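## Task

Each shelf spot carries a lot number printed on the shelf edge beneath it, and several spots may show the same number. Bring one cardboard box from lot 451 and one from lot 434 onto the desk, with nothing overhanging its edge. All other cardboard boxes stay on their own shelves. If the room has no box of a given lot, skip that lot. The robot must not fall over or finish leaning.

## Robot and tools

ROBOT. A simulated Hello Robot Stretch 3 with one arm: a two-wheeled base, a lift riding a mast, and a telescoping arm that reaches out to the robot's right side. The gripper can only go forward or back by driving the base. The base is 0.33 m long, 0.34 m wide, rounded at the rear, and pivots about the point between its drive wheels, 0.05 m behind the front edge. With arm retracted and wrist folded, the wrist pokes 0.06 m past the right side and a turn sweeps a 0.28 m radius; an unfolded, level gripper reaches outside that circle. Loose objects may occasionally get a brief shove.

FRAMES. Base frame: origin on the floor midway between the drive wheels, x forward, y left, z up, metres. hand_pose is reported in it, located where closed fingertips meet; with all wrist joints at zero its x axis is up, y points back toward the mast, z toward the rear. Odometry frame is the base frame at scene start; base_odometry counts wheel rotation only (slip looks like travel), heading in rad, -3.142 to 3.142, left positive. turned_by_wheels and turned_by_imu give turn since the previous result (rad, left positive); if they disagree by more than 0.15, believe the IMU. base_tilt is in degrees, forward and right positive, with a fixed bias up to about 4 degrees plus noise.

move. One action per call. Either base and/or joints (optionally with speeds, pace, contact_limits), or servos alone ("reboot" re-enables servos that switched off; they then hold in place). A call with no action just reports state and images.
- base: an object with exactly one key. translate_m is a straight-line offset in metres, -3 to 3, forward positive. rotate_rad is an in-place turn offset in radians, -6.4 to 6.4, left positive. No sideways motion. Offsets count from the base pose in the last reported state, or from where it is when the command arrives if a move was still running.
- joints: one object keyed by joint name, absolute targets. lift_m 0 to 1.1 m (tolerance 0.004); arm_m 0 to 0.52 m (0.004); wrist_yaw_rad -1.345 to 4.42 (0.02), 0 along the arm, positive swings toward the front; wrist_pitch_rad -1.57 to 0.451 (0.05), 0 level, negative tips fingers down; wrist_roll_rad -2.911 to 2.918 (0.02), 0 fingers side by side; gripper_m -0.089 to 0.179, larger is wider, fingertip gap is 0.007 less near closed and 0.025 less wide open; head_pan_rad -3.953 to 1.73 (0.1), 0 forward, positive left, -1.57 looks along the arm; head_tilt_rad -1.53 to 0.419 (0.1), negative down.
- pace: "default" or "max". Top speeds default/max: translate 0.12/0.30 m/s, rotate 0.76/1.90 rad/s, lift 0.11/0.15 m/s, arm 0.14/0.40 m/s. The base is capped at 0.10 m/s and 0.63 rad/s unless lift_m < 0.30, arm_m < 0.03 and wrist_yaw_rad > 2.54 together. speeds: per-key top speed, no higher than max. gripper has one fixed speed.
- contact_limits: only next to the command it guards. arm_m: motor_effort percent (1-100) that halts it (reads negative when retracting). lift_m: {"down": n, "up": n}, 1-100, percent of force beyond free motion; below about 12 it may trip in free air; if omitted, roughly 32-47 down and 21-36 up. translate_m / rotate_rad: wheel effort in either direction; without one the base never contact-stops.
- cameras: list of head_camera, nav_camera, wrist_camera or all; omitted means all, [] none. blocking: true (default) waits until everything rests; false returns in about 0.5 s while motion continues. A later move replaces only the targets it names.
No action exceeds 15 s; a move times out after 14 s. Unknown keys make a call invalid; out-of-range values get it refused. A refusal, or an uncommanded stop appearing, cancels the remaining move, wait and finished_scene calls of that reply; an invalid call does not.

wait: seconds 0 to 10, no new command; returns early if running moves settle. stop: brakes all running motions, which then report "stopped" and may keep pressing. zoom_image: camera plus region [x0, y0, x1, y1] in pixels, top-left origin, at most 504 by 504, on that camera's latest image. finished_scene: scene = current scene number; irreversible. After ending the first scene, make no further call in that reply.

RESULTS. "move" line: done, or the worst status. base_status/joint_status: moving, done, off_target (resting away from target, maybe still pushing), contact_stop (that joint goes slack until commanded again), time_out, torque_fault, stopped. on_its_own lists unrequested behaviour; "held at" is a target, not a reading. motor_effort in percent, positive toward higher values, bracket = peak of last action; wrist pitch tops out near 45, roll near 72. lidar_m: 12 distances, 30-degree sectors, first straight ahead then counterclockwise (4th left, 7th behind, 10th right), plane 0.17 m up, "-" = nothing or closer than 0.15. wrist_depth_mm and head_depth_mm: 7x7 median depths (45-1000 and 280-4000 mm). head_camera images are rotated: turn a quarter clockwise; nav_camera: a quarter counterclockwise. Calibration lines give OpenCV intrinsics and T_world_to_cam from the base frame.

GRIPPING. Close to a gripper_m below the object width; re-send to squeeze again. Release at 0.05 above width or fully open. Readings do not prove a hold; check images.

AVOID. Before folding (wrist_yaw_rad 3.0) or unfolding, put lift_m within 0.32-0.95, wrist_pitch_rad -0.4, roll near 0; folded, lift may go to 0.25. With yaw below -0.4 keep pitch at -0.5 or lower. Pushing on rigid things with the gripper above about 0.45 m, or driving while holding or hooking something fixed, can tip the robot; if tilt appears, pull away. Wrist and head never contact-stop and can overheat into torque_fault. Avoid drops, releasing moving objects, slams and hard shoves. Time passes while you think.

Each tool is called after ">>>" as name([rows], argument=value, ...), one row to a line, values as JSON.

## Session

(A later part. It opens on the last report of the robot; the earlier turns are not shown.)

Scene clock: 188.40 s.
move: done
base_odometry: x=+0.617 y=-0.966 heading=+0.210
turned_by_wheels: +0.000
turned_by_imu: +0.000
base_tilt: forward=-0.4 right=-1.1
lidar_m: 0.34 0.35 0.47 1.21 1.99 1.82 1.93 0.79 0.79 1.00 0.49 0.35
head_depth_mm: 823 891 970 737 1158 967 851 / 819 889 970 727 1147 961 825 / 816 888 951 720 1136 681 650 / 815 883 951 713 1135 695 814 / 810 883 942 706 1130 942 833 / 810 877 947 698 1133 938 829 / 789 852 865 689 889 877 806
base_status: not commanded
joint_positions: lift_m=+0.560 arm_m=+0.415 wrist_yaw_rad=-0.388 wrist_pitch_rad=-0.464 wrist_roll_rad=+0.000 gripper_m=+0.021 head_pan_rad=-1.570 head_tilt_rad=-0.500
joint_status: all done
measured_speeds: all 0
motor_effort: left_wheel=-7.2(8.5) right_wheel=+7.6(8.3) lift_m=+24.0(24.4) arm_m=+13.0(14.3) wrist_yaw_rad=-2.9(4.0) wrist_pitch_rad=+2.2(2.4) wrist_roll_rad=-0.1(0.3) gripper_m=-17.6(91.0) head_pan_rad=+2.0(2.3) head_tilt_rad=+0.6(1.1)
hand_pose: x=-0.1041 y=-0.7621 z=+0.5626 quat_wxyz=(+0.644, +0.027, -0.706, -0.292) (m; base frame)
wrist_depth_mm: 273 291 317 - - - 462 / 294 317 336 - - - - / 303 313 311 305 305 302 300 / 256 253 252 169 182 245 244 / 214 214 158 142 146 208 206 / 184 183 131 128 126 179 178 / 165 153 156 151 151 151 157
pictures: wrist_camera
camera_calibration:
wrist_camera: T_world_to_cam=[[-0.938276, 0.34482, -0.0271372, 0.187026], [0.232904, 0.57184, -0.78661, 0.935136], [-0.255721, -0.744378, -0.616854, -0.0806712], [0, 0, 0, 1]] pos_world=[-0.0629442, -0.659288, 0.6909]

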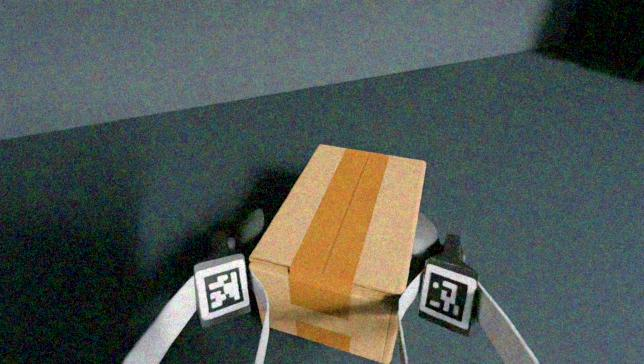

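>>> move(joints={"lift_m": 0.61}, cameras=["wrist_camera"], pace="max")

>>> move(joints={"arm_m": 0.0}, speeds={"arm_m": 0.25}, cameras=["wrist_camera"])

>>> move(base={"rotate_rad": -1.19}, cameras=[])

>>> move(base={"translate_m": -0.95}, joints={"lift_m": 0.88, "head_pan_rad": -2.2, "head_tilt_rad": -0.4}, cameras=["head_camera", "nav_camera"])

Scene clock: 219.53 s.
move: done
base_odometry: x=+0.617 y=-0.966 heading=+0.210
turned_by_wheels: +0.000
turned_by_imu: +0.000
base_tilt: forward=-0.4 right=-1.2
lidar_m: 0.34 0.35 0.47 1.21 1.99 1.82 1.93 0.80 0.78 1.00 0.49 0.35
head_depth_mm: 823 893 972 735 1153 966 855 / 820 888 966 727 1149 958 802 / 820 886 955 718 1142 639 796 / 816 885 952 713 1132 673 839 / 812 879 948 706 1134 943 833 / 812 874 941 696 1133 936 828 / 789 854 866 690 890 874 810
base_status: not commanded
joint_positions: lift_m=+0.610 arm_m=+0.415 wrist_yaw_rad=-0.388 wrist_pitch_rad=-0.470 wrist_roll_rad=+0.000 gripper_m=+0.021 head_pan_rad=-1.570 head_tilt_rad=-0.500
joint_status: all done
measured_speeds: all 0
motor_effort: left_wheel=-7.7(8.0) right_wheel=+7.9(8.0) lift_m=+31.4(34.1) arm_m=+12.7(13.1) wrist_yaw_rad=-2.9(3.5) wrist_pitch_rad=+3.5(3.6) wrist_roll_rad=+0.3(0.3) gripper_m=-17.5(18.1) head_pan_rad=+1.3(1.8) head_tilt_rad=+1.6(2.2)
hand_pose: x=-0.1038 y=-0.7613 z=+0.6111 quat_wxyz=(+0.643, +0.029, -0.706, -0.294) (m; base frame)
wrist_depth_mm: 274 294 316 - - - 463 / 294 315 334 - - - - / 317 336 - - - - - / 323 319 317 164 184 312 317 / 280 279 158 143 147 269 269 / 241 240 131 128 125 235 235 / 212 201 205 147 198 202 206
pictures: wrist_camera
camera_calibration:
wrist_camera: T_world_to_cam=[[-0.938195, 0.345025, -0.0273434, 0.188654], [0.23489, 0.576705, -0.782456, 0.974105], [-0.254198, -0.740519, -0.622105, -0.0437997], [0, 0, 0, 1]] pos_world=[-0.0629475, -0.659296, 0.740105]

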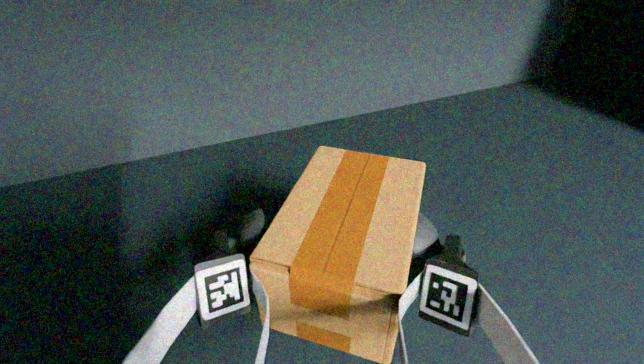

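Scene clock: 223.27 s.
move: done
base_odometry: x=+0.617 y=-0.966 heading=+0.210
turned_by_wheels: +0.000
turned_by_imu: +0.000
base_tilt: forward=-0.3 right=-1.1
lidar_m: 0.34 0.35 0.47 1.21 1.99 1.83 1.93 0.79 0.79 1.00 0.49 0.35
head_depth_mm: 825 890 969 739 1157 965 855 / 823 888 972 731 1151 961 847 / 820 884 951 720 1139 952 844 / 817 884 953 714 1130 948 837 / 815 878 947 704 1136 943 835 / 815 879 945 697 1127 937 830 / 789 849 864 691 888 875 809
base_status: not commanded
joint_positions: lift_m=+0.610 arm_m=+0.001 wrist_yaw_rad=-0.388 wrist_pitch_rad=-0.470 wrist_roll_rad=+0.000 gripper_m=+0.021 head_pan_rad=-1.570 head_tilt_rad=-0.500
joint_status: all done
measured_speeds: all 0
motor_effort: left_wheel=-7.1(7.9) right_wheel=+7.5(8.2) lift_m=+26.0(32.0) arm_m=-13.3(14.8) wrist_yaw_rad=-2.2(4.3) wrist_pitch_rad=+3.6(3.6) wrist_roll_rad=+0.0(0.3) gripper_m=-17.5(18.3) head_pan_rad=+0.7(1.8) head_tilt_rad=+2.2(3.1)
hand_pose: x=-0.1038 y=-0.3468 z=+0.6111 quat_wxyz=(+0.643, +0.030, -0.706, -0.295) (m; base frame)
wrist_depth_mm: - - - - - - 452 / - - - - - - 496 / - - - - - - - / 322 - - 164 170 - - / 322 - 152 143 146 689 - / - - 131 128 126 807 830 / - - - 143 142 723 746
pictures: wrist_camera
camera_calibration:
wrist_camera: T_world_to_cam=[[-0.938193, 0.345035, -0.0272953, 0.0456422], [0.234895, 0.576817, -0.782373, 0.735084], [-0.254201, -0.740428, -0.622212, 0.263173], [0, 0, 0, 1]] pos_world=[-0.0629475, -0.244896, 0.740105]

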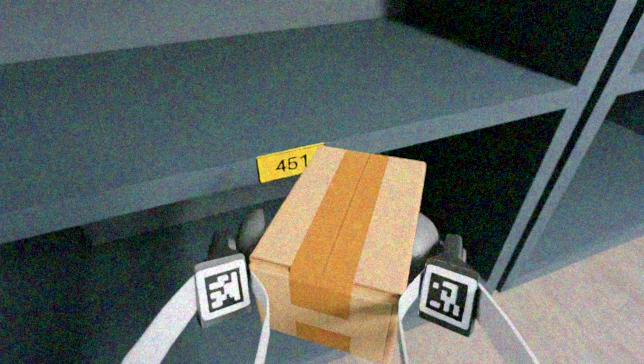

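Scene clock: 226.27 s.
move: done
base_odometry: x=+0.617 y=-0.966 heading=-0.980
turned_by_wheels: -1.190
turned_by_imu: -1.171
base_tilt: forward=-0.3 right=-1.2
lidar_m: 0.58 0.37 0.34 0.34 0.42 0.84 2.73 1.83 1.92 1.59 0.78 1.00
head_depth_mm: 1547 1649 1774 1918 2028 1630 1329 / 1610 1720 1859 2015 2083 1622 1313 / 1666 1792 1957 2118 2104 1608 1308 / 1343 1473 1612 1793 1906 1605 1302 / 1339 1501 1559 1705 1802 1542 1301 / 1280 1542 1215 1709 1266 1490 1246 / 1042 1380 981 845 898 972 1095
base_status: done
joint_positions: lift_m=+0.610 arm_m=+0.001 wrist_yaw_rad=-0.388 wrist_pitch_rad=-0.470 wrist_roll_rad=+0.000 gripper_m=+0.021 head_pan_rad=-1.570 head_tilt_rad=-0.500
joint_status: not commanded
measured_speeds: all 0
motor_effort: left_wheel=+7.9(12.6) right_wheel=-10.4(12.9) lift_m=+29.3(29.4) arm_m=-12.4(13.4) wrist_yaw_rad=-2.3(4.4) wrist_pitch_rad=+3.5(3.6) wrist_roll_rad=+0.0(0.3) gripper_m=-17.9(18.1) head_pan_rad=+0.9(1.6) head_tilt_rad=+3.7(3.9)
hand_pose: x=-0.1038 y=-0.3468 z=+0.6111 quat_wxyz=(+0.643, +0.030, -0.706, -0.295) (m; base frame)
wrist_depth_mm: - - - - - - - / - - - - - - - / - - - - - - - / - - - 165 184 - - / - - 155 143 147 978 992 / 667 - 130 128 126 847 835 / - 725 726 146 142 732 748
pictures: none
No camera images: "cameras" was empty.

Scene clock: 236.90 s.
move: done
base_odometry: x=+0.087 y=-0.177 heading=-0.979
turned_by_wheels: +0.000
turned_by_imu: +0.000
base_tilt: forward=-0.4 right=-1.2
lidar_m: 1.15 0.75 0.68 0.68 0.84 1.69 2.74 1.14 1.17 1.60 1.84 1.44
head_depth_mm: 1541 1652 1790 1753 1255 1745 1428 / 1496 1593 1712 1770 1169 1732 1416 / 1457 1539 1653 1725 1162 1718 1413 / 1399 1489 1602 1665 1093 1782 1485 / 1368 1452 1551 1616 1082 1588 1447 / 1342 1416 1501 1578 1661 1746 445 / 1302 1378 1456 1566 1681 1736 459
base_status: done
joint_positions: lift_m=+0.880 arm_m=+0.001 wrist_yaw_rad=-0.388 wrist_pitch_rad=-0.470 wrist_roll_rad=+0.000 gripper_m=+0.021 head_pan_rad=-2.200 head_tilt_rad=-0.400
joint_status: all done
measured_speeds: all 0
motor_effort: left_wheel=-0.7(9.6) right_wheel=-11.6(15.7) lift_m=+31.2(34.4) arm_m=-3.5(12.8) wrist_yaw_rad=-1.6(4.3) wrist_pitch_rad=+3.5(3.6) wrist_roll_rad=-0.1(0.6) gripper_m=-17.1(18.3) head_pan_rad=+3.2(4.7) head_tilt_rad=-4.0(8.9)
hand_pose: x=-0.1038 y=-0.3468 z=+0.8811 quat_wxyz=(+0.643, +0.030, -0.706, -0.295) (m; base frame)
wrist_depth_mm: - - - - - - - / - - - - - - - / - - - - - - - / - - - 164 184 - - / - - 155 142 146 - - / - - 131 128 126 - - / - - - 146 142 - -
pictures: head_camera (sideways), nav_camera (sideways)
camera_calibration:
head_camera: T_world_to_cam=[[0.162843, 0.302407, -0.939166, 1.23675], [0.785992, -0.615142, -0.0617888, 0.0752816], [-0.596405, -0.728114, -0.337861, 0.39898], [0, 0, 0, 1]] pos_world=[-0.0226121, -0.0371884, 1.30096]
nav_camera: T_world_to_cam=[[-0.200988, -0.305126, 0.930861, -1.16718], [-0.817568, 0.575703, 0.0121827, 0.0393149], [-0.539617, -0.758593, -0.36517, 0.431806], [0, 0, 0, 1]] pos_world=[0.0305623, -0.0512062, 1.24369]

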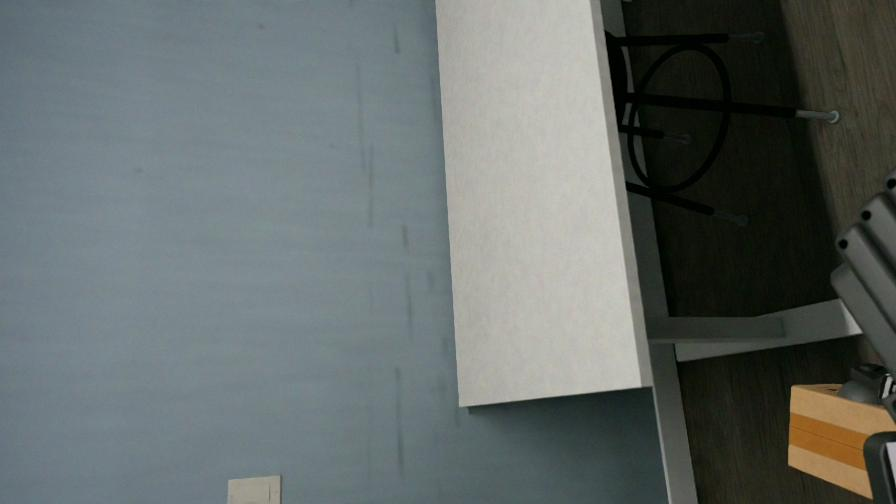

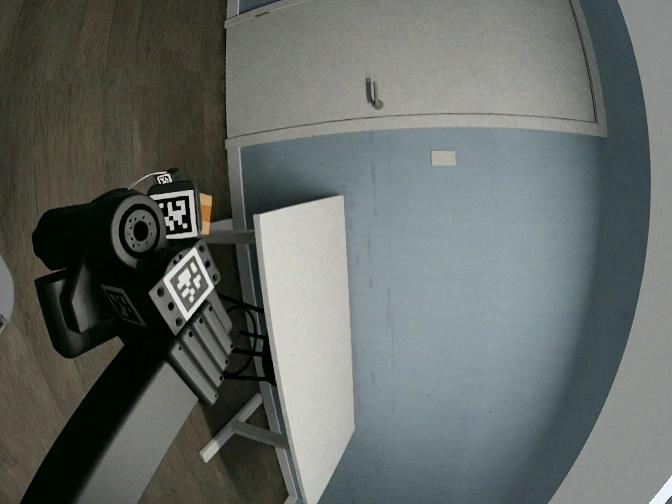

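>>> move(base={"translate_m": -0.45}, joints={"head_pan_rad": -1.57, "head_tilt_rad": -0.5}, cameras=[])

>>> move(base={"rotate_rad": -0.407}, cameras=["head_camera","nav_camera"])

Scene clock: 258.13 s.
move: done
base_odometry: x=-0.164 y=+0.197 heading=-0.979
turned_by_wheels: +0.000
turned_by_imu: -0.001
base_tilt: forward=-0.2 right=-1.3
lidar_m: 1.43 0.92 0.84 0.84 1.04 2.43 2.45 1.04 0.82 1.02 1.78 1.85
head_depth_mm: 1154 1237 1326 1373 955 816 1324 / 1196 1284 1386 1363 940 786 426 / 1237 1324 1434 1343 939 1385 284 / 1278 1383 1498 1616 936 1602 1271 / 1320 1428 1556 1713 1812 1590 1300 / 1367 1484 1625 1791 1930 1569 1291 / 1420 1547 1692 1900 2008 1568 1281
base_status: done
joint_positions: lift_m=+0.880 arm_m=+0.001 wrist_yaw_rad=-0.388 wrist_pitch_rad=-0.470 wrist_roll_rad=+0.000 gripper_m=+0.021 head_pan_rad=-1.570 head_tilt_rad=-0.500
joint_status: all done
measured_speeds: all 0
motor_effort: left_wheel=-3.7(9.3) right_wheel=-8.1(15.9) lift_m=+30.2(31.2) arm_m=+3.1(3.2) wrist_yaw_rad=-2.1(4.0) wrist_pitch_rad=+3.4(3.7) wrist_roll_rad=+0.0(0.3) gripper_m=-17.9(18.3) head_pan_rad=-2.8(5.3) head_tilt_rad=+4.2(6.2)
hand_pose: x=-0.1038 y=-0.3468 z=+0.8811 quat_wxyz=(+0.643, +0.030, -0.706, -0.295) (m; base frame)
wrist_depth_mm: - - - - - - - / - - - - - - - / - - - - - - - / - - - 164 176 - - / - - 155 143 146 - - / - - 130 128 126 - - / - 960 988 145 142 - -
pictures: none
No camera images: "cameras" was empty.

Scene clock: 259.90 s.
move: done
base_odometry: x=-0.164 y=+0.197 heading=-1.386
turned_by_wheels: -0.407
turned_by_imu: -0.400
base_tilt: forward=-0.4 right=-1.2
lidar_m: 1.84 1.24 0.88 0.84 0.87 1.15 2.43 2.12 1.04 0.82 1.02 1.96
head_depth_mm: 1214 1302 1431 1378 955 1579 1368 / 1204 1311 1425 1371 947 1357 427 / 1200 1291 1415 1345 940 1516 284 / 1200 1288 1404 1329 934 1515 1308 / 1192 1279 1400 1322 928 1540 1298 / 1183 1283 1397 1308 917 1412 1262 / 1178 1272 1385 1458 913 1516 1289
base_status: done
joint_positions: lift_m=+0.880 arm_m=+0.001 wrist_yaw_rad=-0.388 wrist_pitch_rad=-0.470 wrist_roll_rad=+0.000 gripper_m=+0.021 head_pan_rad=-1.570 head_tilt_rad=-0.500
joint_status: not commanded
measured_speeds: all 0
motor_effort: left_wheel=+7.6(12.6) right_wheel=-9.3(13.1) lift_m=+29.6(30.7) arm_m=+3.7(4.0) wrist_yaw_rad=-2.8(3.5) wrist_pitch_rad=+3.5(3.7) wrist_roll_rad=-0.3(0.3) gripper_m=-17.6(18.5) head_pan_rad=-3.0(3.5) head_tilt_rad=+3.9(4.7)
hand_pose: x=-0.1038 y=-0.3468 z=+0.8811 quat_wxyz=(+0.643, +0.030, -0.706, -0.295) (m; base frame)
wrist_depth_mm: - - - - - - - / - - - - - - - / - - - - - - - / - - - 164 184 - - / - - 156 143 147 - - / - - 130 128 126 - - / - 971 - 146 142 - -
pictures: head_camera (sideways), nav_camera (sideways)
camera_calibration:
head_camera: T_world_to_cam=[[-0.0465348, 0.432203, -0.900575, 1.18764], [0.997503, -0.0278331, -0.0649009, 0.0779918], [-0.0531162, -0.901347, -0.429829, 0.515314], [0, 0, 0, 1]] pos_world=[0.00484086, -0.0466532, 1.29612]
nav_camera: T_world_to_cam=[[0.0173074, -0.455904, 0.889861, -1.11504], [-0.999793, -0.017412, 0.0105249, 0.0426164], [0.0106959, -0.889859, -0.456111, 0.546738], [0, 0, 0, 1]] pos_world=[0.0560582, -0.02109, 1.24116]

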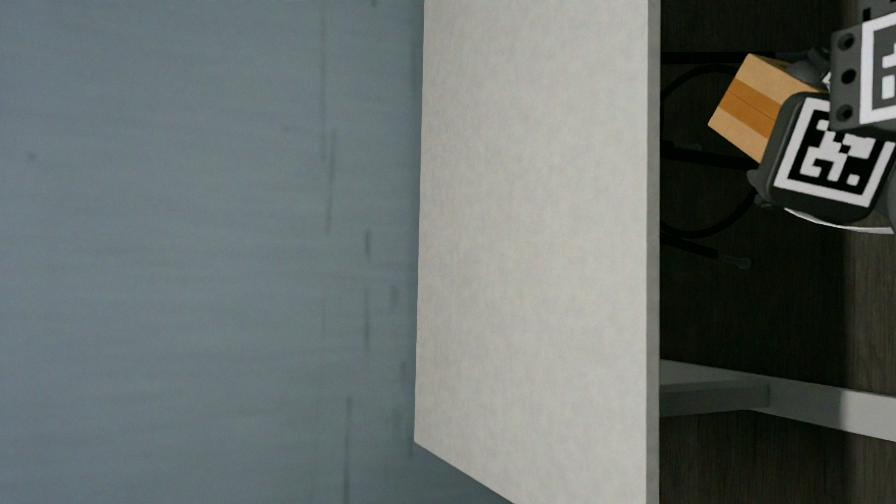

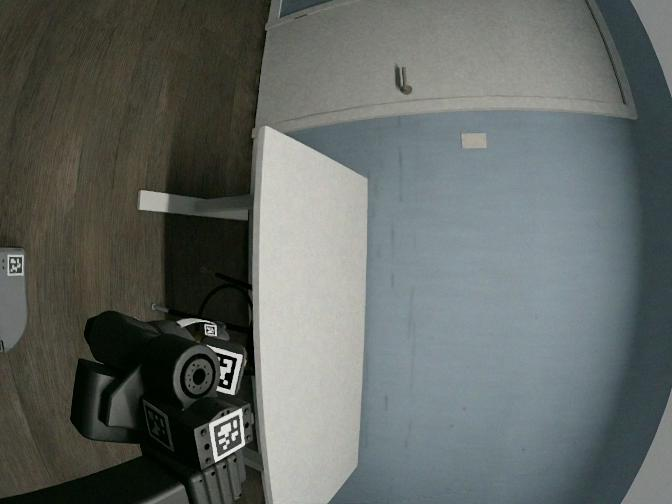

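>>> move(joints={"arm_m": 0.46, "lift_m": 0.80}, speeds={"arm_m": 0.25}, cameras=["wrist_camera","head_camera"])

>>> move(joints={"lift_m": 0.75}, speeds={"lift_m": 0.04}, contact_limits={"lift_m": {"down": 14}}, cameras=["wrist_camera"])

Scene clock: 274.60 s.
move: done
base_odometry: x=-0.164 y=+0.197 heading=-1.386
turned_by_wheels: +0.000
turned_by_imu: +0.000
base_tilt: forward=-0.3 right=-1.0
lidar_m: 1.84 1.23 0.88 0.84 0.86 1.16 2.43 2.13 1.04 0.82 1.03 1.96
head_depth_mm: 1209 1310 1429 1384 954 1526 304 / 1204 1300 1429 1371 506 365 328 / 1198 1294 1418 1341 624 1504 1281 / 1192 1284 1410 1332 827 1499 1308 / 1186 1288 1400 1318 928 1539 1308 / 1187 1279 1401 1297 918 1406 1258 / 1177 1266 1393 1465 912 1531 1295
base_status: not commanded
joint_positions: lift_m=+0.800 arm_m=+0.460 wrist_yaw_rad=-0.388 wrist_pitch_rad=-0.471 wrist_roll_rad=+0.000 gripper_m=+0.021 head_pan_rad=-1.570 head_tilt_rad=-0.500
joint_status: all done
measured_speeds: all 0
motor_effort: left_wheel=+7.9(8.8) right_wheel=-9.2(10.5) lift_m=+27.1(28.3) arm_m=+13.2(14.9) wrist_yaw_rad=-3.3(3.6) wrist_pitch_rad=+3.6(3.7) wrist_roll_rad=-0.1(0.3) gripper_m=-18.0(18.3) head_pan_rad=-2.1(3.3) head_tilt_rad=+3.3(4.2)
hand_pose: x=-0.1038 y=-0.8062 z=+0.8010 quat_wxyz=(+0.643, +0.030, -0.706, -0.295) (m; base frame)
wrist_depth_mm: - - - - - - - / - - - - - - - / - - - - - - - / - - - 164 169 - - / - - 152 142 145 - - / - - 130 128 125 - - / - - - 142 131 109 -
pictures: head_camera (sideways), wrist_camera
camera_calibration:
head_camera: T_world_to_cam=[[-0.0465348, 0.432203, -0.900575, 1.18764], [0.997503, -0.0278331, -0.0649009, 0.0779918], [-0.0531162, -0.901347, -0.429829, 0.515314], [0, 0, 0, 1]] pos_world=[0.00484086, -0.0466532, 1.29612]
wrist_camera: T_world_to_cam=[[-0.938176, 0.345074, -0.0273765, 0.209441], [0.235075, 0.577062, -0.782138, 1.14869], [-0.254097, -0.740218, -0.622504, 0.0416661], [0, 0, 0, 1]] pos_world=[-0.0629477, -0.704297, 0.930105]

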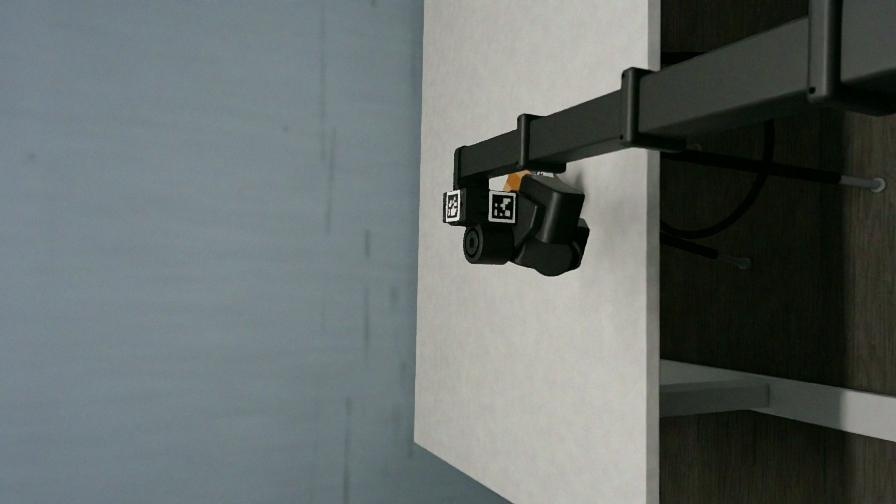

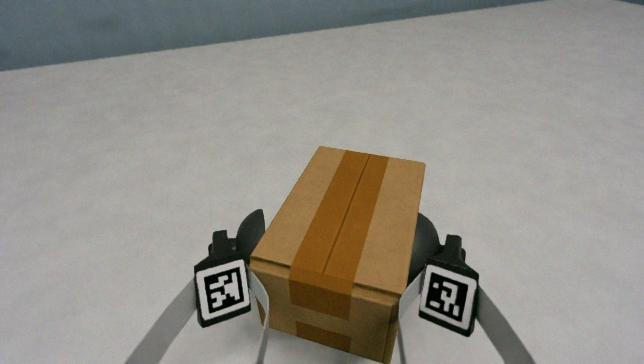

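Scene clock: 276.33 s.
move: done
base_odometry: x=-0.164 y=+0.197 heading=-1.386
turned_by_wheels: +0.000
turned_by_imu: +0.000
base_tilt: forward=-0.3 right=-1.1
lidar_m: 1.84 1.24 0.88 0.84 0.87 1.15 2.43 2.13 1.04 0.82 1.03 1.96
head_depth_mm: 1203 1309 1431 1374 955 1586 1296 / 1204 1309 1420 1358 952 416 355 / 1198 1304 1410 1348 624 1516 1284 / 1196 1298 1406 1327 662 1493 1306 / 1189 1286 1400 1319 927 1548 1303 / 1185 1276 1404 1306 920 1416 1263 / 1179 1272 1392 1456 910 1517 1287
base_status: not commanded
joint_positions: lift_m=+0.750 arm_m=+0.460 wrist_yaw_rad=-0.388 wrist_pitch_rad=-0.471 wrist_roll_rad=+0.000 gripper_m=+0.021 head_pan_rad=-1.570 head_tilt_rad=-0.500
joint_status: all done
measured_speeds: all 0
motor_effort: left_wheel=+7.9(8.4) right_wheel=-9.3(10.2) lift_m=+24.2(26.5) arm_m=+10.7(13.0) wrist_yaw_rad=-2.6(4.1) wrist_pitch_rad=+3.5(3.7) wrist_roll_rad=-0.1(0.3) gripper_m=-18.1(18.1) head_pan_rad=-2.8(3.0) head_tilt_rad=+2.7(3.9)
contact_limits: lift_m down 14 (down: maximum 72; up: maximum 65)
hand_pose: x=-0.1038 y=-0.8062 z=+0.7510 quat_wxyz=(+0.643, +0.030, -0.706, -0.295) (m; base frame)
wrist_depth_mm: - - - - - - - / - - - - - - - / - - - - - - - / - - - 164 170 - - / - - 152 143 144 - - / - - 130 128 126 - - / - - - 142 131 109 -
pictures: wrist_camera
camera_calibration:
wrist_camera: T_world_to_cam=[[-0.938176, 0.345074, -0.0273765, 0.208073], [0.235075, 0.577062, -0.782138, 1.10958], [-0.254097, -0.740218, -0.622504, 0.0105409], [0, 0, 0, 1]] pos_world=[-0.0629477, -0.704297, 0.880105]

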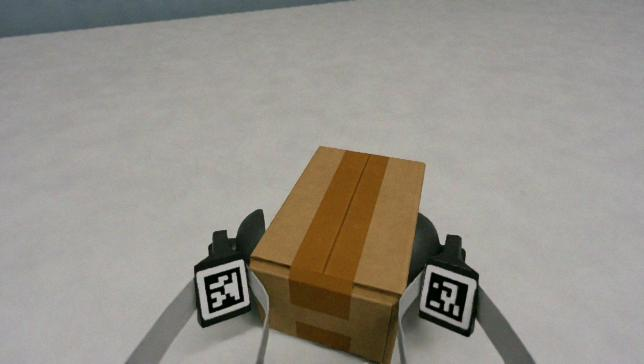

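>>> move(joints={"lift_m": 0.738}, speeds={"lift_m": 0.03}, contact_limits={"lift_m": {"down": 13}}, cameras=[])

Scene clock: 285.40 s.
move: done
base_odometry: x=-0.164 y=+0.197 heading=-1.386
turned_by_wheels: +0.000
turned_by_imu: +0.000
base_tilt: forward=-0.3 right=-1.2
lidar_m: 1.84 1.23 0.88 0.84 0.86 1.16 2.43 2.13 1.04 0.82 1.02 1.96
head_depth_mm: 1204 1310 1431 1375 959 1586 1334 / 1204 1305 1421 1362 949 447 359 / 1197 1302 1416 1344 628 1460 1273 / 1201 1295 1404 1332 663 1504 1309 / 1183 1291 1405 1312 927 1530 1295 / 1184 1288 1394 1303 917 1409 1264 / 1182 1268 1393 1459 913 1525 1286
base_status: not commanded
joint_positions: lift_m=+0.738 arm_m=+0.460 wrist_yaw_rad=-0.388 wrist_pitch_rad=-0.432 wrist_roll_rad=+0.000 gripper_m=+0.021 head_pan_rad=-1.570 head_tilt_rad=-0.500
joint_status: all done
measured_speeds: all 0
motor_effort: left_wheel=+7.5(8.2) right_wheel=-9.6(10.5) lift_m=+19.0(24.6) arm_m=+5.9(7.5) wrist_yaw_rad=-2.8(3.8) wrist_pitch_rad=-3.7(4.1) wrist_roll_rad=+0.0(0.3) gripper_m=-17.4(18.1) head_pan_rad=-1.6(2.7) head_tilt_rad=+2.7(3.4)
contact_limits: lift_m down 13 (down: maximum 72; up: maximum 65)
hand_pose: x=-0.1057 y=-0.8110 z=+0.7476 quat_wxyz=(+0.649, +0.016, -0.707, -0.282) (m; base frame)
wrist_depth_mm: - - - - - - - / - - - - - - - / - - - - - - - / - - - 164 170 - - / - - 150 142 144 - - / - - 130 128 124 - - / - 94 - 141 132 109 -
pictures: none
No camera images: "cameras" was empty.

>>> move(joints={"lift_m": 0.747}, cameras=[])

>>> move(joints={"gripper_m": 0.16}, cameras=["wrist_camera"])

>>> move(joints={"lift_m": 0.86}, cameras=["wrist_camera"], pace="max")

>>> move(joints={"arm_m": 0.0, "gripper_m": 0.03, "wrist_yaw_rad": 0.0, "wrist_pitch_rad": -0.4}, cameras=["head_camera"], pace="max")

>>> move(joints={"wrist_yaw_rad": 3.0}, cameras=[], pace="max")

>>> move(joints={"lift_m": 0.28, "head_pan_rad": 1.57, "head_tilt_rad": -0.4}, cameras=["nav_camera"], pace="max", blocking=false)

Scene clock: 297.07 s.
move: done
base_odometry: x=-0.164 y=+0.197 heading=-1.386
turned_by_wheels: +0.000
turned_by_imu: +0.000
base_tilt: forward=-0.3 right=-1.1
lidar_m: 1.84 1.23 0.88 0.84 0.86 1.16 2.43 2.12 1.04 0.82 1.03 1.96
head_depth_mm: 1213 1306 1428 1379 954 1575 1293 / 1203 1302 1413 1361 945 420 355 / 1207 1300 1418 1347 622 1476 1277 / 1192 1295 1407 1336 658 1504 1306 / 1189 1290 1400 1319 922 1535 1298 / 1186 1285 1396 1307 918 1420 1263 / 1185 1278 1386 1464 912 1526 1290
base_status: not commanded
joint_positions: lift_m=+0.747 arm_m=+0.460 wrist_yaw_rad=-0.388 wrist_pitch_rad=-0.459 wrist_roll_rad=+0.000 gripper_m=+0.021 head_pan_rad=-1.570 head_tilt_rad=-0.500
joint_status: all done
measured_speeds: all 0
motor_effort: left_wheel=+7.3(8.2) right_wheel=-9.4(9.9) lift_m=+29.8(31.4) arm_m=+2.4(3.5) wrist_yaw_rad=-2.4(3.7) wrist_pitch_rad=+1.4(3.6) wrist_roll_rad=-0.3(0.3) gripper_m=-17.2(18.0) head_pan_rad=-1.5(2.2) head_tilt_rad=+2.2(3.2)
hand_pose: x=-0.1044 y=-0.8077 z=+0.7506 quat_wxyz=(+0.645, +0.026, -0.706, -0.291) (m; base frame)
wrist_depth_mm: - - - - - - - / - - - - - - - / - - - - - - - / - - - 170 170 - - / - - 150 142 145 - - / - - 130 129 125 - - / - 95 - 143 133 108 -
pictures: none
No camera images: "cameras" was empty.

Scene clock: 299.00 s.
move: done
base_odometry: x=-0.164 y=+0.197 heading=-1.386
turned_by_wheels: +0.000
turned_by_imu: +0.000
base_tilt: forward=-0.3 right=-1.2
lidar_m: 1.84 1.24 0.88 0.84 0.86 1.15 2.43 2.12 1.04 0.82 1.03 1.95
head_depth_mm: 1212 1311 1422 1370 953 1587 1294 / 1203 1302 1416 1367 946 420 355 / 1204 1296 1410 1339 623 1469 1277 / 1189 1293 1401 1328 658 1512 1303 / 1188 1283 1399 1318 925 1544 1297 / 1182 1283 1399 1298 920 1418 1264 / 1180 1280 1384 1457 912 1508 1281
base_status: not commanded
joint_positions: lift_m=+0.747 arm_m=+0.460 wrist_yaw_rad=-0.388 wrist_pitch_rad=-0.463 wrist_roll_rad=+0.000 gripper_m=+0.160 head_pan_rad=-1.570 head_tilt_rad=-0.500
joint_status: all done
measured_speeds: all 0
motor_effort: left_wheel=+7.3(8.0) right_wheel=-8.5(9.9) lift_m=+24.4(30.1) arm_m=+0.5(2.9) wrist_yaw_rad=-3.6(3.9) wrist_pitch_rad=+2.1(2.3) wrist_roll_rad=-0.1(0.3) gripper_m=+0.4(83.4) head_pan_rad=-1.7(2.4) head_tilt_rad=+2.8(2.8)
hand_pose: x=-0.1042 y=-0.8071 z=+0.7497 quat_wxyz=(+0.644, +0.027, -0.706, -0.292) (m; base frame)
wrist_depth_mm: - - - - - - - / - - - - - - - / - - - - - - - / - - - 169 169 - - / - 143 - 143 142 - - / - 125 - 128 125 135 - / 112 - - 142 132 - 110
pictures: wrist_camera
camera_calibration:
wrist_camera: T_world_to_cam=[[-0.938146, 0.345178, -0.0270863, 0.207739], [0.232988, 0.571485, -0.786843, 1.10795], [-0.256122, -0.744484, -0.616559, 0.000798629], [0, 0, 0, 1]] pos_world=[-0.0630438, -0.704288, 0.8779]

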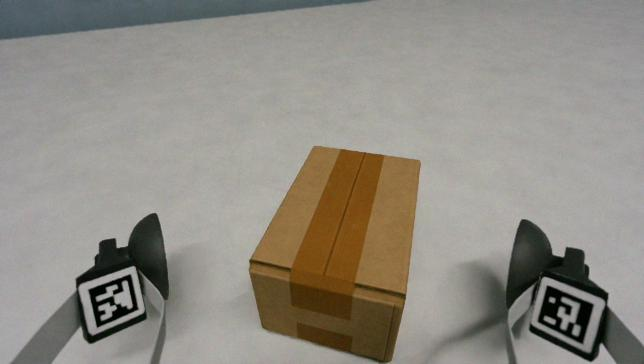

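Scene clock: 300.53 s.
move: done
base_odometry: x=-0.164 y=+0.197 heading=-1.386
turned_by_wheels: +0.000
turned_by_imu: +0.000
base_tilt: forward=-0.2 right=-1.3
lidar_m: 1.84 1.23 0.88 0.84 0.87 1.15 2.43 2.12 1.04 0.82 1.03 1.96
head_depth_mm: 1210 1315 1431 1381 920 299 - / 1209 1303 1427 1358 373 1468 1277 / 1199 1295 1413 587 901 1520 1284 / 1195 1288 1410 616 892 1502 1303 / 1190 1288 1402 1320 926 1540 1295 / 1184 1280 1394 1299 920 1417 1258 / 1181 1280 1383 1466 914 1530 1289
base_status: not commanded
joint_positions: lift_m=+0.860 arm_m=+0.460 wrist_yaw_rad=-0.388 wrist_pitch_rad=-0.463 wrist_roll_rad=+0.000 gripper_m=+0.160 head_pan_rad=-1.570 head_tilt_rad=-0.500
joint_status: all done
measured_speeds: all 0
motor_effort: left_wheel=+7.5(7.8) right_wheel=-9.6(10.3) lift_m=+29.9(33.3) arm_m=-1.6(2.1) wrist_yaw_rad=-2.4(3.2) wrist_pitch_rad=+2.2(2.2) wrist_roll_rad=+0.1(0.3) gripper_m=+0.6(1.2) head_pan_rad=-1.2(2.0) head_tilt_rad=+1.3(2.6)
hand_pose: x=-0.1042 y=-0.8071 z=+0.8627 quat_wxyz=(+0.644, +0.027, -0.706, -0.292) (m; base frame)
wrist_depth_mm: - - - - - - - / - - - - - - - / - - - - - - - / - - - - - - - / - 144 - - - - - / - 125 - 248 - 135 - / 112 - - 223 224 - 109
pictures: wrist_camera
camera_calibration:
wrist_camera: T_world_to_cam=[[-0.938146, 0.345178, -0.0270863, 0.2108], [0.232988, 0.571485, -0.786843, 1.19686], [-0.256122, -0.744484, -0.616559, 0.0704698], [0, 0, 0, 1]] pos_world=[-0.0630438, -0.704288, 0.9909]

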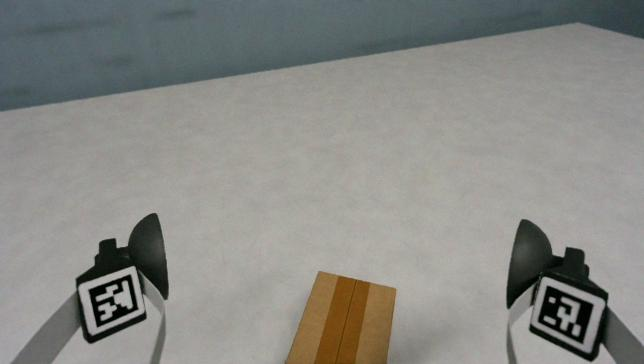

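Scene clock: 302.97 s.
move: done
base_odometry: x=-0.164 y=+0.197 heading=-1.386
turned_by_wheels: +0.000
turned_by_imu: +0.000
base_tilt: forward=-0.2 right=-1.1
lidar_m: 1.84 1.23 0.88 0.84 0.86 1.15 2.43 2.12 1.04 0.82 1.03 1.96
head_depth_mm: 1211 1313 1435 1388 955 1570 1331 / 1209 1304 1418 1367 948 1567 1359 / 1196 1296 1419 1346 902 1518 296 / 1196 1293 1411 1330 926 1502 289 / 1190 1284 1396 1320 924 1547 1293 / 1189 1278 1391 1310 918 1420 1270 / 1179 1273 1400 1465 912 1521 1288
base_status: not commanded
joint_positions: lift_m=+0.860 arm_m=+0.001 wrist_yaw_rad=-0.003 wrist_pitch_rad=-0.419 wrist_roll_rad=+0.000 gripper_m=+0.030 head_pan_rad=-1.570 head_tilt_rad=-0.500
joint_status: all done
measured_speeds: all 0
motor_effort: left_wheel=+7.2(7.6) right_wheel=-8.3(9.7) lift_m=+28.7(30.3) arm_m=-12.3(14.7) wrist_yaw_rad=+2.5(6.9) wrist_pitch_rad=+3.1(5.8) wrist_roll_rad=+0.0(0.5) gripper_m=+0.9(81.5) head_pan_rad=-0.6(2.1) head_tilt_rad=+1.4(2.4)
hand_pose: x=-0.0222 y=-0.3698 z=+0.8724 quat_wxyz=(+0.692, +0.146, -0.691, -0.148) (m; base frame)
wrist_depth_mm: - - - - - - - / - - - - - - - / - - - - 560 - - / - - - - - - - / - - - - - - - / - - 127 146 128 - - / - - 986 - 989 - -
pictures: head_camera (sideways)
camera_calibration:
head_camera: T_world_to_cam=[[-0.0465348, 0.432203, -0.900575, 1.18764], [0.997503, -0.0278331, -0.0649009, 0.0779918], [-0.0531162, -0.901347, -0.429829, 0.515314], [0, 0, 0, 1]] pos_world=[0.00484086, -0.0466532, 1.29612]

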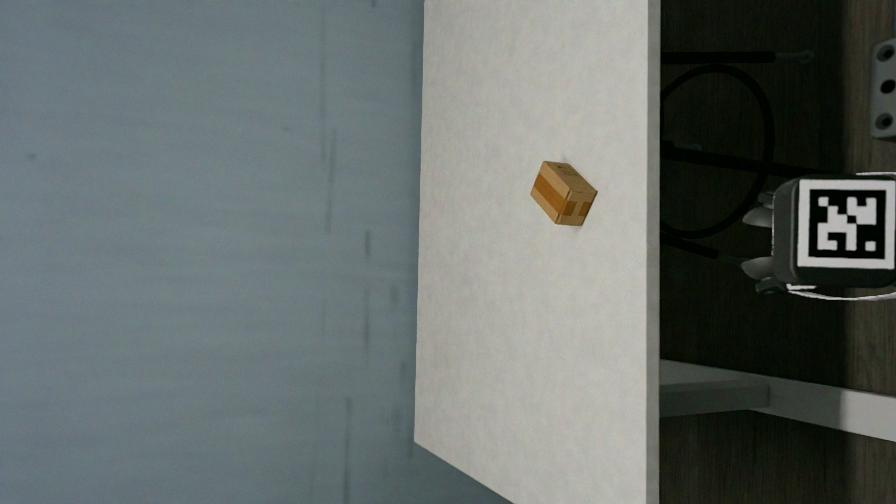

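Scene clock: 304.80 s.
move: done
base_odometry: x=-0.164 y=+0.197 heading=-1.386
turned_by_wheels: +0.000
turned_by_imu: +0.000
base_tilt: forward=-0.2 right=-1.3
lidar_m: 1.85 1.23 0.88 0.84 0.86 1.15 2.44 2.12 1.04 0.82 1.02 1.96
head_depth_mm: 1206 1318 1430 1384 958 1585 1328 / 1208 1305 1425 1364 949 1568 1355 / 1196 1299 1416 1346 903 1519 1281 / 1199 1286 1402 1334 931 1503 1305 / 1187 1292 1400 1328 926 1541 1299 / 1184 1281 1399 1298 920 1417 1288 / 1182 1277 1387 1470 916 1524 1291
base_status: not commanded
joint_positions: lift_m=+0.860 arm_m=+0.001 wrist_yaw_rad=+2.997 wrist_pitch_rad=-0.419 wrist_roll_rad=+0.000 gripper_m=+0.030 head_pan_rad=-1.570 head_tilt_rad=-0.500
joint_status: all done
measured_speeds: all 0
motor_effort: left_wheel=+7.2(7.8) right_wheel=-8.8(9.8) lift_m=+27.1(28.7) arm_m=-12.2(13.3) wrist_yaw_rad=+1.6(5.7) wrist_pitch_rad=+3.1(3.2) wrist_roll_rad=+0.1(0.3) gripper_m=-0.1(1.0) head_pan_rad=-1.1(1.7) head_tilt_rad=+1.6(2.1)
hand_pose: x=+0.0111 y=+0.0763 z=+0.8724 quat_wxyz=(+0.197, +0.700, +0.097, +0.679) (m; base frame)
wrist_depth_mm: - 137 - - 894 - - / - 148 - - 929 - - / - 161 171 - - - - / - 183 - - - - - / - - 206 - - - - / - - 130 146 130 - - / - - 264 - 993 - -
pictures: none
No camera images: "cameras" was empty.

Scene clock: 305.30 s.
move: moving
base_odometry: x=-0.164 y=+0.197 heading=-1.386
turned_by_wheels: +0.000
turned_by_imu: +0.000
base_tilt: forward=-0.2 right=-1.1
lidar_m: 1.84 1.23 0.88 0.84 0.87 1.15 2.43 2.12 1.04 0.82 1.02 1.95
head_depth_mm: 2082 2108 2169 2194 2224 1798 1421 / 1846 2319 2499 2619 2453 1799 1423 / 2002 2098 2192 2254 2266 1777 1411 / 2026 2146 2281 2420 2266 1771 1402 / 1970 2073 2193 2342 2265 1762 1395 / 1894 1992 2089 2136 2062 1749 1390 / 1782 1870 1991 2138 2208 1748 1380
base_status: not commanded
joint_positions: lift_m=+0.822 arm_m=+0.001 wrist_yaw_rad=+2.997 wrist_pitch_rad=-0.419 wrist_roll_rad=+0.000 gripper_m=+0.030 head_pan_rad=-0.083 head_tilt_rad=-0.400
joint_status: lift_m moving; head_pan_rad moving; head_tilt_rad moving
measured_speeds: translate_m=+0.000 rotate_rad=+0.000 lift_m=-0.145 arm_m=+0.000 wrist_yaw_rad=+0.000 wrist_pitch_rad=+0.000 wrist_roll_rad=+0.000 head_pan_rad=+5.012 head_tilt_rad=+0.000
motor_effort: left_wheel=+7.7(7.7) right_wheel=-8.4(9.4) lift_m=+23.9(27.2) arm_m=-11.7(12.4) wrist_yaw_rad=+2.4(2.8) wrist_pitch_rad=+3.0(3.2) wrist_roll_rad=-0.1(0.3) gripper_m=+0.6(0.8) head_pan_rad=+3.6(6.2) head_tilt_rad=+5.6(7.0)
hand_pose: x=+0.0111 y=+0.0764 z=+0.8347 quat_wxyz=(+0.197, +0.700, +0.097, +0.680) (m; base frame)
wrist_depth_mm: - 137 - - 872 - - / - 147 - - 942 - - / - 161 170 - - - - / - 182 - - - - - / - - 207 - - - - / - - 130 146 130 - - / - - 261 - 959 - -
pictures: nav_camera (sideways)
camera_calibration:
nav_camera: T_world_to_cam=[[0.365146, -0.0132737, 0.930856, -1.17064], [-0.0673604, -0.997654, 0.0121972, 0.0347311], [0.92851, -0.0671565, -0.365184, 0.422852], [0, 0, 0, 1]] pos_world=[0.0371708, 0.0475082, 1.24369]

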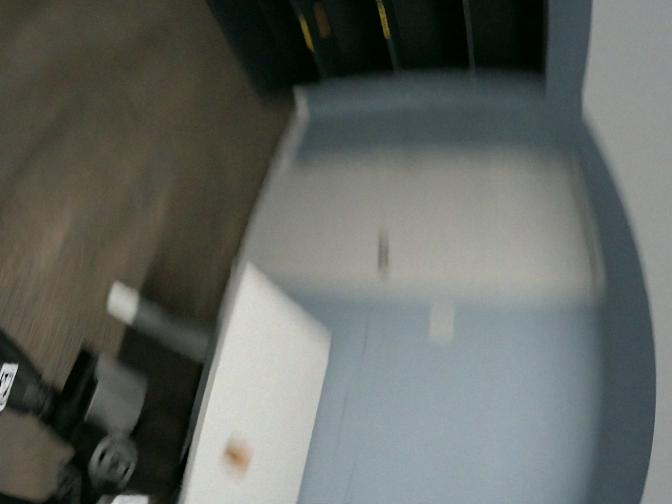

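>>> move(base={"rotate_rad": 2.92}, joints={"lift_m": 0.28, "head_pan_rad": 0, "head_tilt_rad": -0.3}, cameras=["head_camera","nav_camera"], pace="max")

Scene clock: 319.60 s.
earlier move: done
move: done
base_odometry: x=-0.164 y=+0.197 heading=+1.534
turned_by_wheels: +2.920
turned_by_imu: +2.864
base_tilt: forward=-0.2 right=-1.2
lidar_m: 1.60 2.43 1.39 0.82 1.45 1.63 1.85 1.78 0.99 0.84 0.84 0.96
head_depth_mm: 1249 1260 1274 1297 1310 1324 1346 / 2341 2439 2561 1561 1590 1628 1501 / 2273 2389 2539 2616 2736 2033 1556 / 2201 2315 2451 2540 2662 2009 1544 / 2145 2246 2325 2462 2548 1996 1537 / 2078 2182 2266 2389 2486 1985 1526 / 2028 2094 2185 2312 2379 1972 1529
base_status: done
joint_positions: lift_m=+0.280 arm_m=+0.001 wrist_yaw_rad=+2.997 wrist_pitch_rad=-0.419 wrist_roll_rad=+0.000 gripper_m=+0.030 head_pan_rad=-0.003 head_tilt_rad=-0.296
joint_status: all done
measured_speeds: all 0
motor_effort: left_wheel=-6.6(15.0) right_wheel=+7.9(15.2) lift_m=+22.9(30.9) arm_m=-12.8(13.6) wrist_yaw_rad=+2.1(3.5) wrist_pitch_rad=+3.0(3.1) wrist_roll_rad=+0.1(0.3) gripper_m=+0.4(0.9) head_pan_rad=+3.4(5.6) head_tilt_rad=-2.0(8.2)
hand_pose: x=+0.0111 y=+0.0764 z=+0.2925 quat_wxyz=(+0.197, +0.700, +0.097, +0.680) (m; base frame)
wrist_depth_mm: - 137 - - - - - / - 148 - - - - - / 924 161 849 896 884 871 852 / 709 183 656 710 701 687 686 / 600 567 206 567 577 581 571 / 511 507 130 148 130 498 489 / 279 279 256 268 409 436 430
pictures: head_camera (sideways), nav_camera (sideways)
camera_calibration:
head_camera: T_world_to_cam=[[-0.241496, -0.0456868, -0.969326, 1.27861], [0.0434987, 0.997377, -0.0578462, 0.074703], [0.969426, -0.0561341, -0.238875, 0.260561], [0, 0, 0, 1]] pos_world=[0.0529338, -0.00146517, 1.30595]
nav_camera: T_world_to_cam=[[0.266732, 0.0163762, 0.963632, -1.21287], [0.0117924, -0.999836, 0.0137274, 0.0322535], [0.963699, 0.00770196, -0.266881, 0.294717], [0, 0, 0, 1]] pos_world=[0.0391111, 0.0498405, 1.24697]

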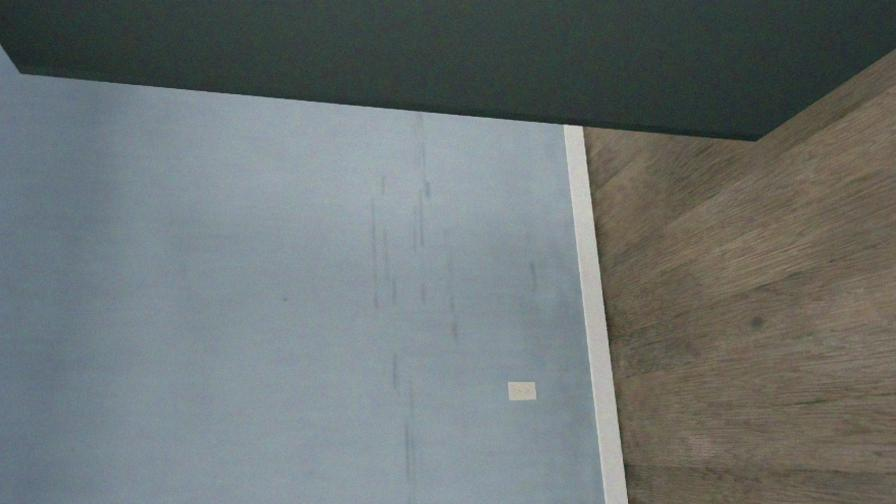

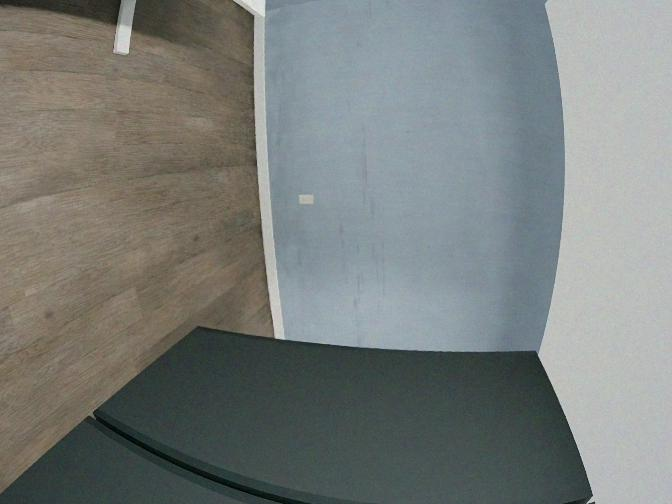

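>>> move(base={"translate_m": 1.7}, joints={"head_pan_rad": -1.2, "head_tilt_rad": -0.25}, cameras=["head_camera","nav_camera"], pace="max")

Scene clock: 335.10 s.
move: done
base_odometry: x=-0.101 y=+1.895 heading=+1.534
turned_by_wheels: +0.000
turned_by_imu: +0.001
base_tilt: forward=-0.4 right=-1.3
lidar_m: 0.82 0.82 0.93 1.56 1.59 1.80 3.47 0.75 0.42 0.41 1.72 0.96
head_depth_mm: 1573 1628 1676 728 704 685 668 / 1587 1635 1711 1774 1851 1912 1577 / 1600 1666 1712 1781 1863 1932 1632 / 1607 1668 1737 1798 1873 1940 1616 / 1623 1689 1744 1815 1892 1945 1608 / 1625 1690 1747 1823 1904 1966 1606 / 1626 1696 1761 1837 1920 1934 1601
base_status: done
joint_positions: lift_m=+0.280 arm_m=+0.001 wrist_yaw_rad=+2.997 wrist_pitch_rad=-0.419 wrist_roll_rad=+0.000 gripper_m=+0.030 head_pan_rad=-1.200 head_tilt_rad=-0.250
joint_status: all done
measured_speeds: all 0
motor_effort: left_wheel=-1.0(9.8) right_wheel=+8.8(17.4) lift_m=+29.5(31.8) arm_m=-8.4(12.0) wrist_yaw_rad=+2.1(3.4) wrist_pitch_rad=+3.0(3.2) wrist_roll_rad=+0.0(0.3) gripper_m=+0.7(0.9) head_pan_rad=+3.5(5.3) head_tilt_rad=+5.1(8.0)
hand_pose: x=+0.0110 y=+0.0765 z=+0.2925 quat_wxyz=(+0.197, +0.700, +0.097, +0.680) (m; base frame)
wrist_depth_mm: - 137 - - - - - / - 148 - - - - - / 924 162 856 902 897 874 787 / 728 186 653 703 702 696 698 / 600 577 207 568 583 580 580 / 512 511 130 148 130 493 494 / 280 278 256 269 412 432 433
pictures: head_camera (sideways), nav_camera (sideways)
camera_calibration:
head_camera: T_world_to_cam=[[-0.114142, 0.165711, -0.979547, 1.29114], [0.945466, 0.32089, -0.0558852, 0.0666666], [0.305066, -0.932507, -0.193301, 0.205315], [0, 0, 0, 1]] pos_world=[0.0217078, -0.0438919, 1.30815]
nav_camera: T_world_to_cam=[[0.0961274, -0.200124, 0.975044, -1.22665], [-0.926842, -0.375176, 0.0143719, 0.0370836], [0.362937, -0.905093, -0.221548, 0.239363], [0, 0, 0, 1]] pos_world=[0.0654123, -0.0149244, 1.24854]

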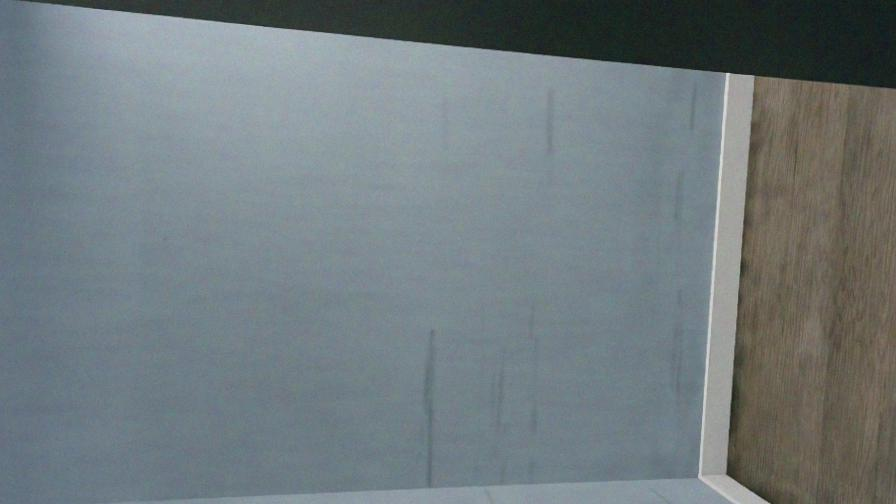

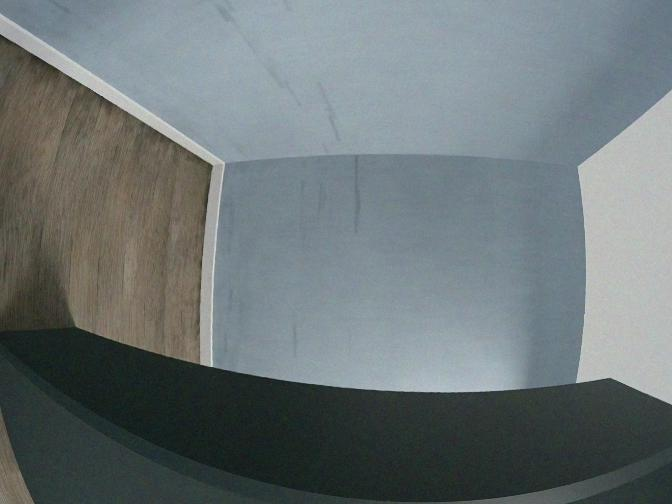

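>>> move(base={"translate_m": 0.33}, cameras=[], pace="max")

>>> move(base={"rotate_rad": -1.318}, joints={"head_pan_rad": -0.6, "head_tilt_rad": -0.35}, cameras=["head_camera","nav_camera"], pace="max")

Scene clock: 352.97 s.
move: done
base_odometry: x=-0.088 y=+2.225 heading=+1.533
turned_by_wheels: +0.000
turned_by_imu: +0.000
base_tilt: forward=-0.3 right=-1.1
lidar_m: 0.50 0.50 0.57 0.96 2.02 1.81 3.81 0.58 0.59 1.73 1.06 0.59
head_depth_mm: 1490 1536 1603 1662 1732 1815 1651 / 1503 1555 1624 1673 1756 1821 1634 / 1512 1573 1622 1690 1756 1839 1631 / 1515 1580 1638 1698 1776 1859 1630 / 1529 1595 1656 1715 1786 1865 1610 / 1529 1572 1634 1698 1756 1818 1593 / 1150 1166 1199 1218 1249 1290 1320
base_status: done
joint_positions: lift_m=+0.280 arm_m=+0.001 wrist_yaw_rad=+2.997 wrist_pitch_rad=-0.419 wrist_roll_rad=+0.000 gripper_m=+0.030 head_pan_rad=-1.200 head_tilt_rad=-0.250
joint_status: not commanded
measured_speeds: all 0
motor_effort: left_wheel=-2.6(12.4) right_wheel=+7.2(14.4) lift_m=+28.8(30.1) arm_m=-5.7(7.0) wrist_yaw_rad=+2.1(2.9) wrist_pitch_rad=+2.9(3.1) wrist_roll_rad=+0.0(0.3) gripper_m=+0.7(0.8) head_pan_rad=+2.5(3.5) head_tilt_rad=+4.0(5.1)
hand_pose: x=+0.0110 y=+0.0765 z=+0.2925 quat_wxyz=(+0.197, +0.700, +0.097, +0.680) (m; base frame)
wrist_depth_mm: - 137 - - - 573 455 / - 148 - - - 585 473 / 920 162 855 903 838 596 489 / 730 186 655 713 708 643 491 / 601 575 206 571 576 578 538 / 508 503 130 148 130 494 488 / 279 278 256 269 414 431 427
pictures: none
No camera images: "cameras" was empty.

Scene clock: 354.93 s.
move: done
base_odometry: x=-0.088 y=+2.225 heading=+0.216
turned_by_wheels: -1.318
turned_by_imu: -1.293
base_tilt: forward=-0.3 right=-1.2
lidar_m: 1.72 0.73 0.52 0.50 0.52 0.70 1.83 1.81 2.08 1.11 0.58 0.72
head_depth_mm: 521 537 554 574 594 618 642 / 578 599 621 645 671 702 729 / 649 676 704 735 771 807 850 / 1751 1808 809 853 899 952 1010 / 1681 1772 1872 2010 2156 1860 1461 / 1587 1655 1743 1856 1964 1856 1452 / 1476 1552 1632 1715 1819 1847 1449
base_status: done
joint_positions: lift_m=+0.280 arm_m=+0.001 wrist_yaw_rad=+2.997 wrist_pitch_rad=-0.419 wrist_roll_rad=+0.000 gripper_m=+0.030 head_pan_rad=-0.595 head_tilt_rad=-0.350
joint_status: all done
measured_speeds: all 0
motor_effort: left_wheel=+5.6(14.3) right_wheel=-7.3(15.1) lift_m=+29.1(29.6) arm_m=-12.9(12.9) wrist_yaw_rad=+1.3(2.9) wrist_pitch_rad=+3.0(3.1) wrist_roll_rad=-0.1(0.3) gripper_m=+0.7(0.9) head_pan_rad=-3.1(5.0) head_tilt_rad=-3.4(7.5)
hand_pose: x=+0.0110 y=+0.0764 z=+0.2925 quat_wxyz=(+0.197, +0.700, +0.097, +0.680) (m; base frame)
wrist_depth_mm: 458 137 489 511 524 540 555 / 498 148 527 548 565 585 613 / 552 162 566 596 621 634 - / 578 179 189 - 672 671 662 / 596 555 207 566 581 583 571 / 509 511 130 149 130 496 494 / 280 279 256 267 409 432 430
pictures: head_camera (sideways), nav_camera (sideways)
camera_calibration:
head_camera: T_world_to_cam=[[-0.268126, 0.125707, -0.955147, 1.26021], [0.590651, 0.804701, -0.0598995, 0.0740247], [0.761078, -0.580219, -0.29001, 0.328358], [0, 0, 0, 1]] pos_world=[0.0442671, -0.0274651, 1.30335]
nav_camera: T_world_to_cam=[[0.272427, -0.16393, 0.948109, -1.19258], [-0.548214, -0.836238, 0.0129343, 0.0366608], [0.790725, -0.52329, -0.317682, 0.361832], [0, 0, 0, 1]] pos_world=[0.0588785, 0.0245004, 1.24517]

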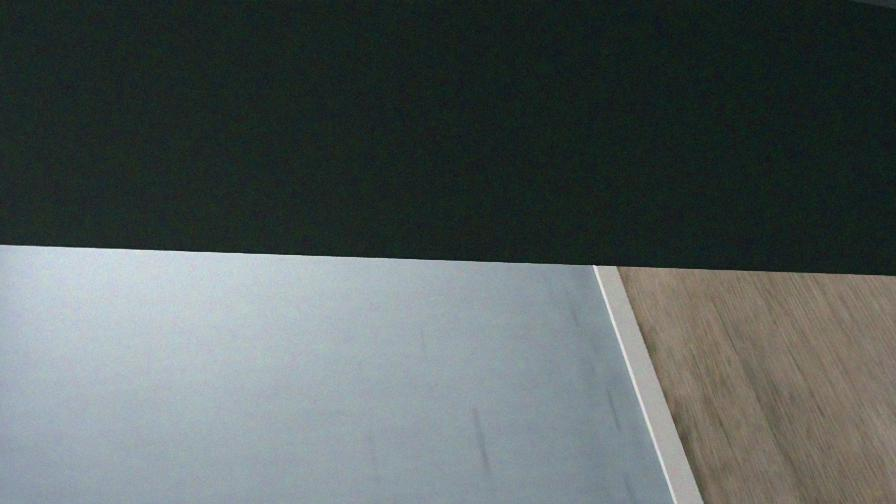

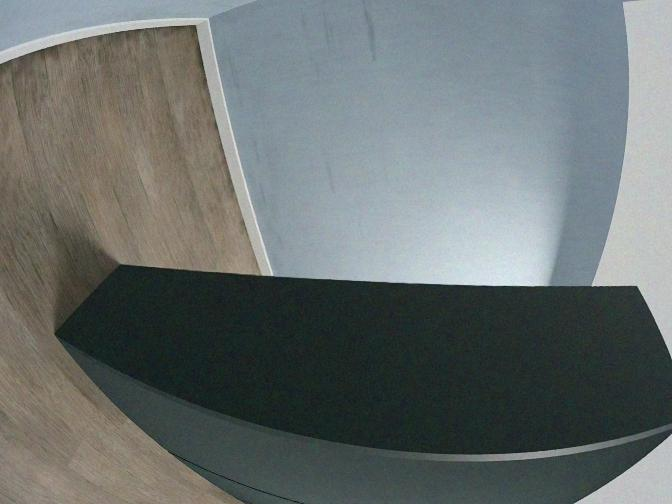

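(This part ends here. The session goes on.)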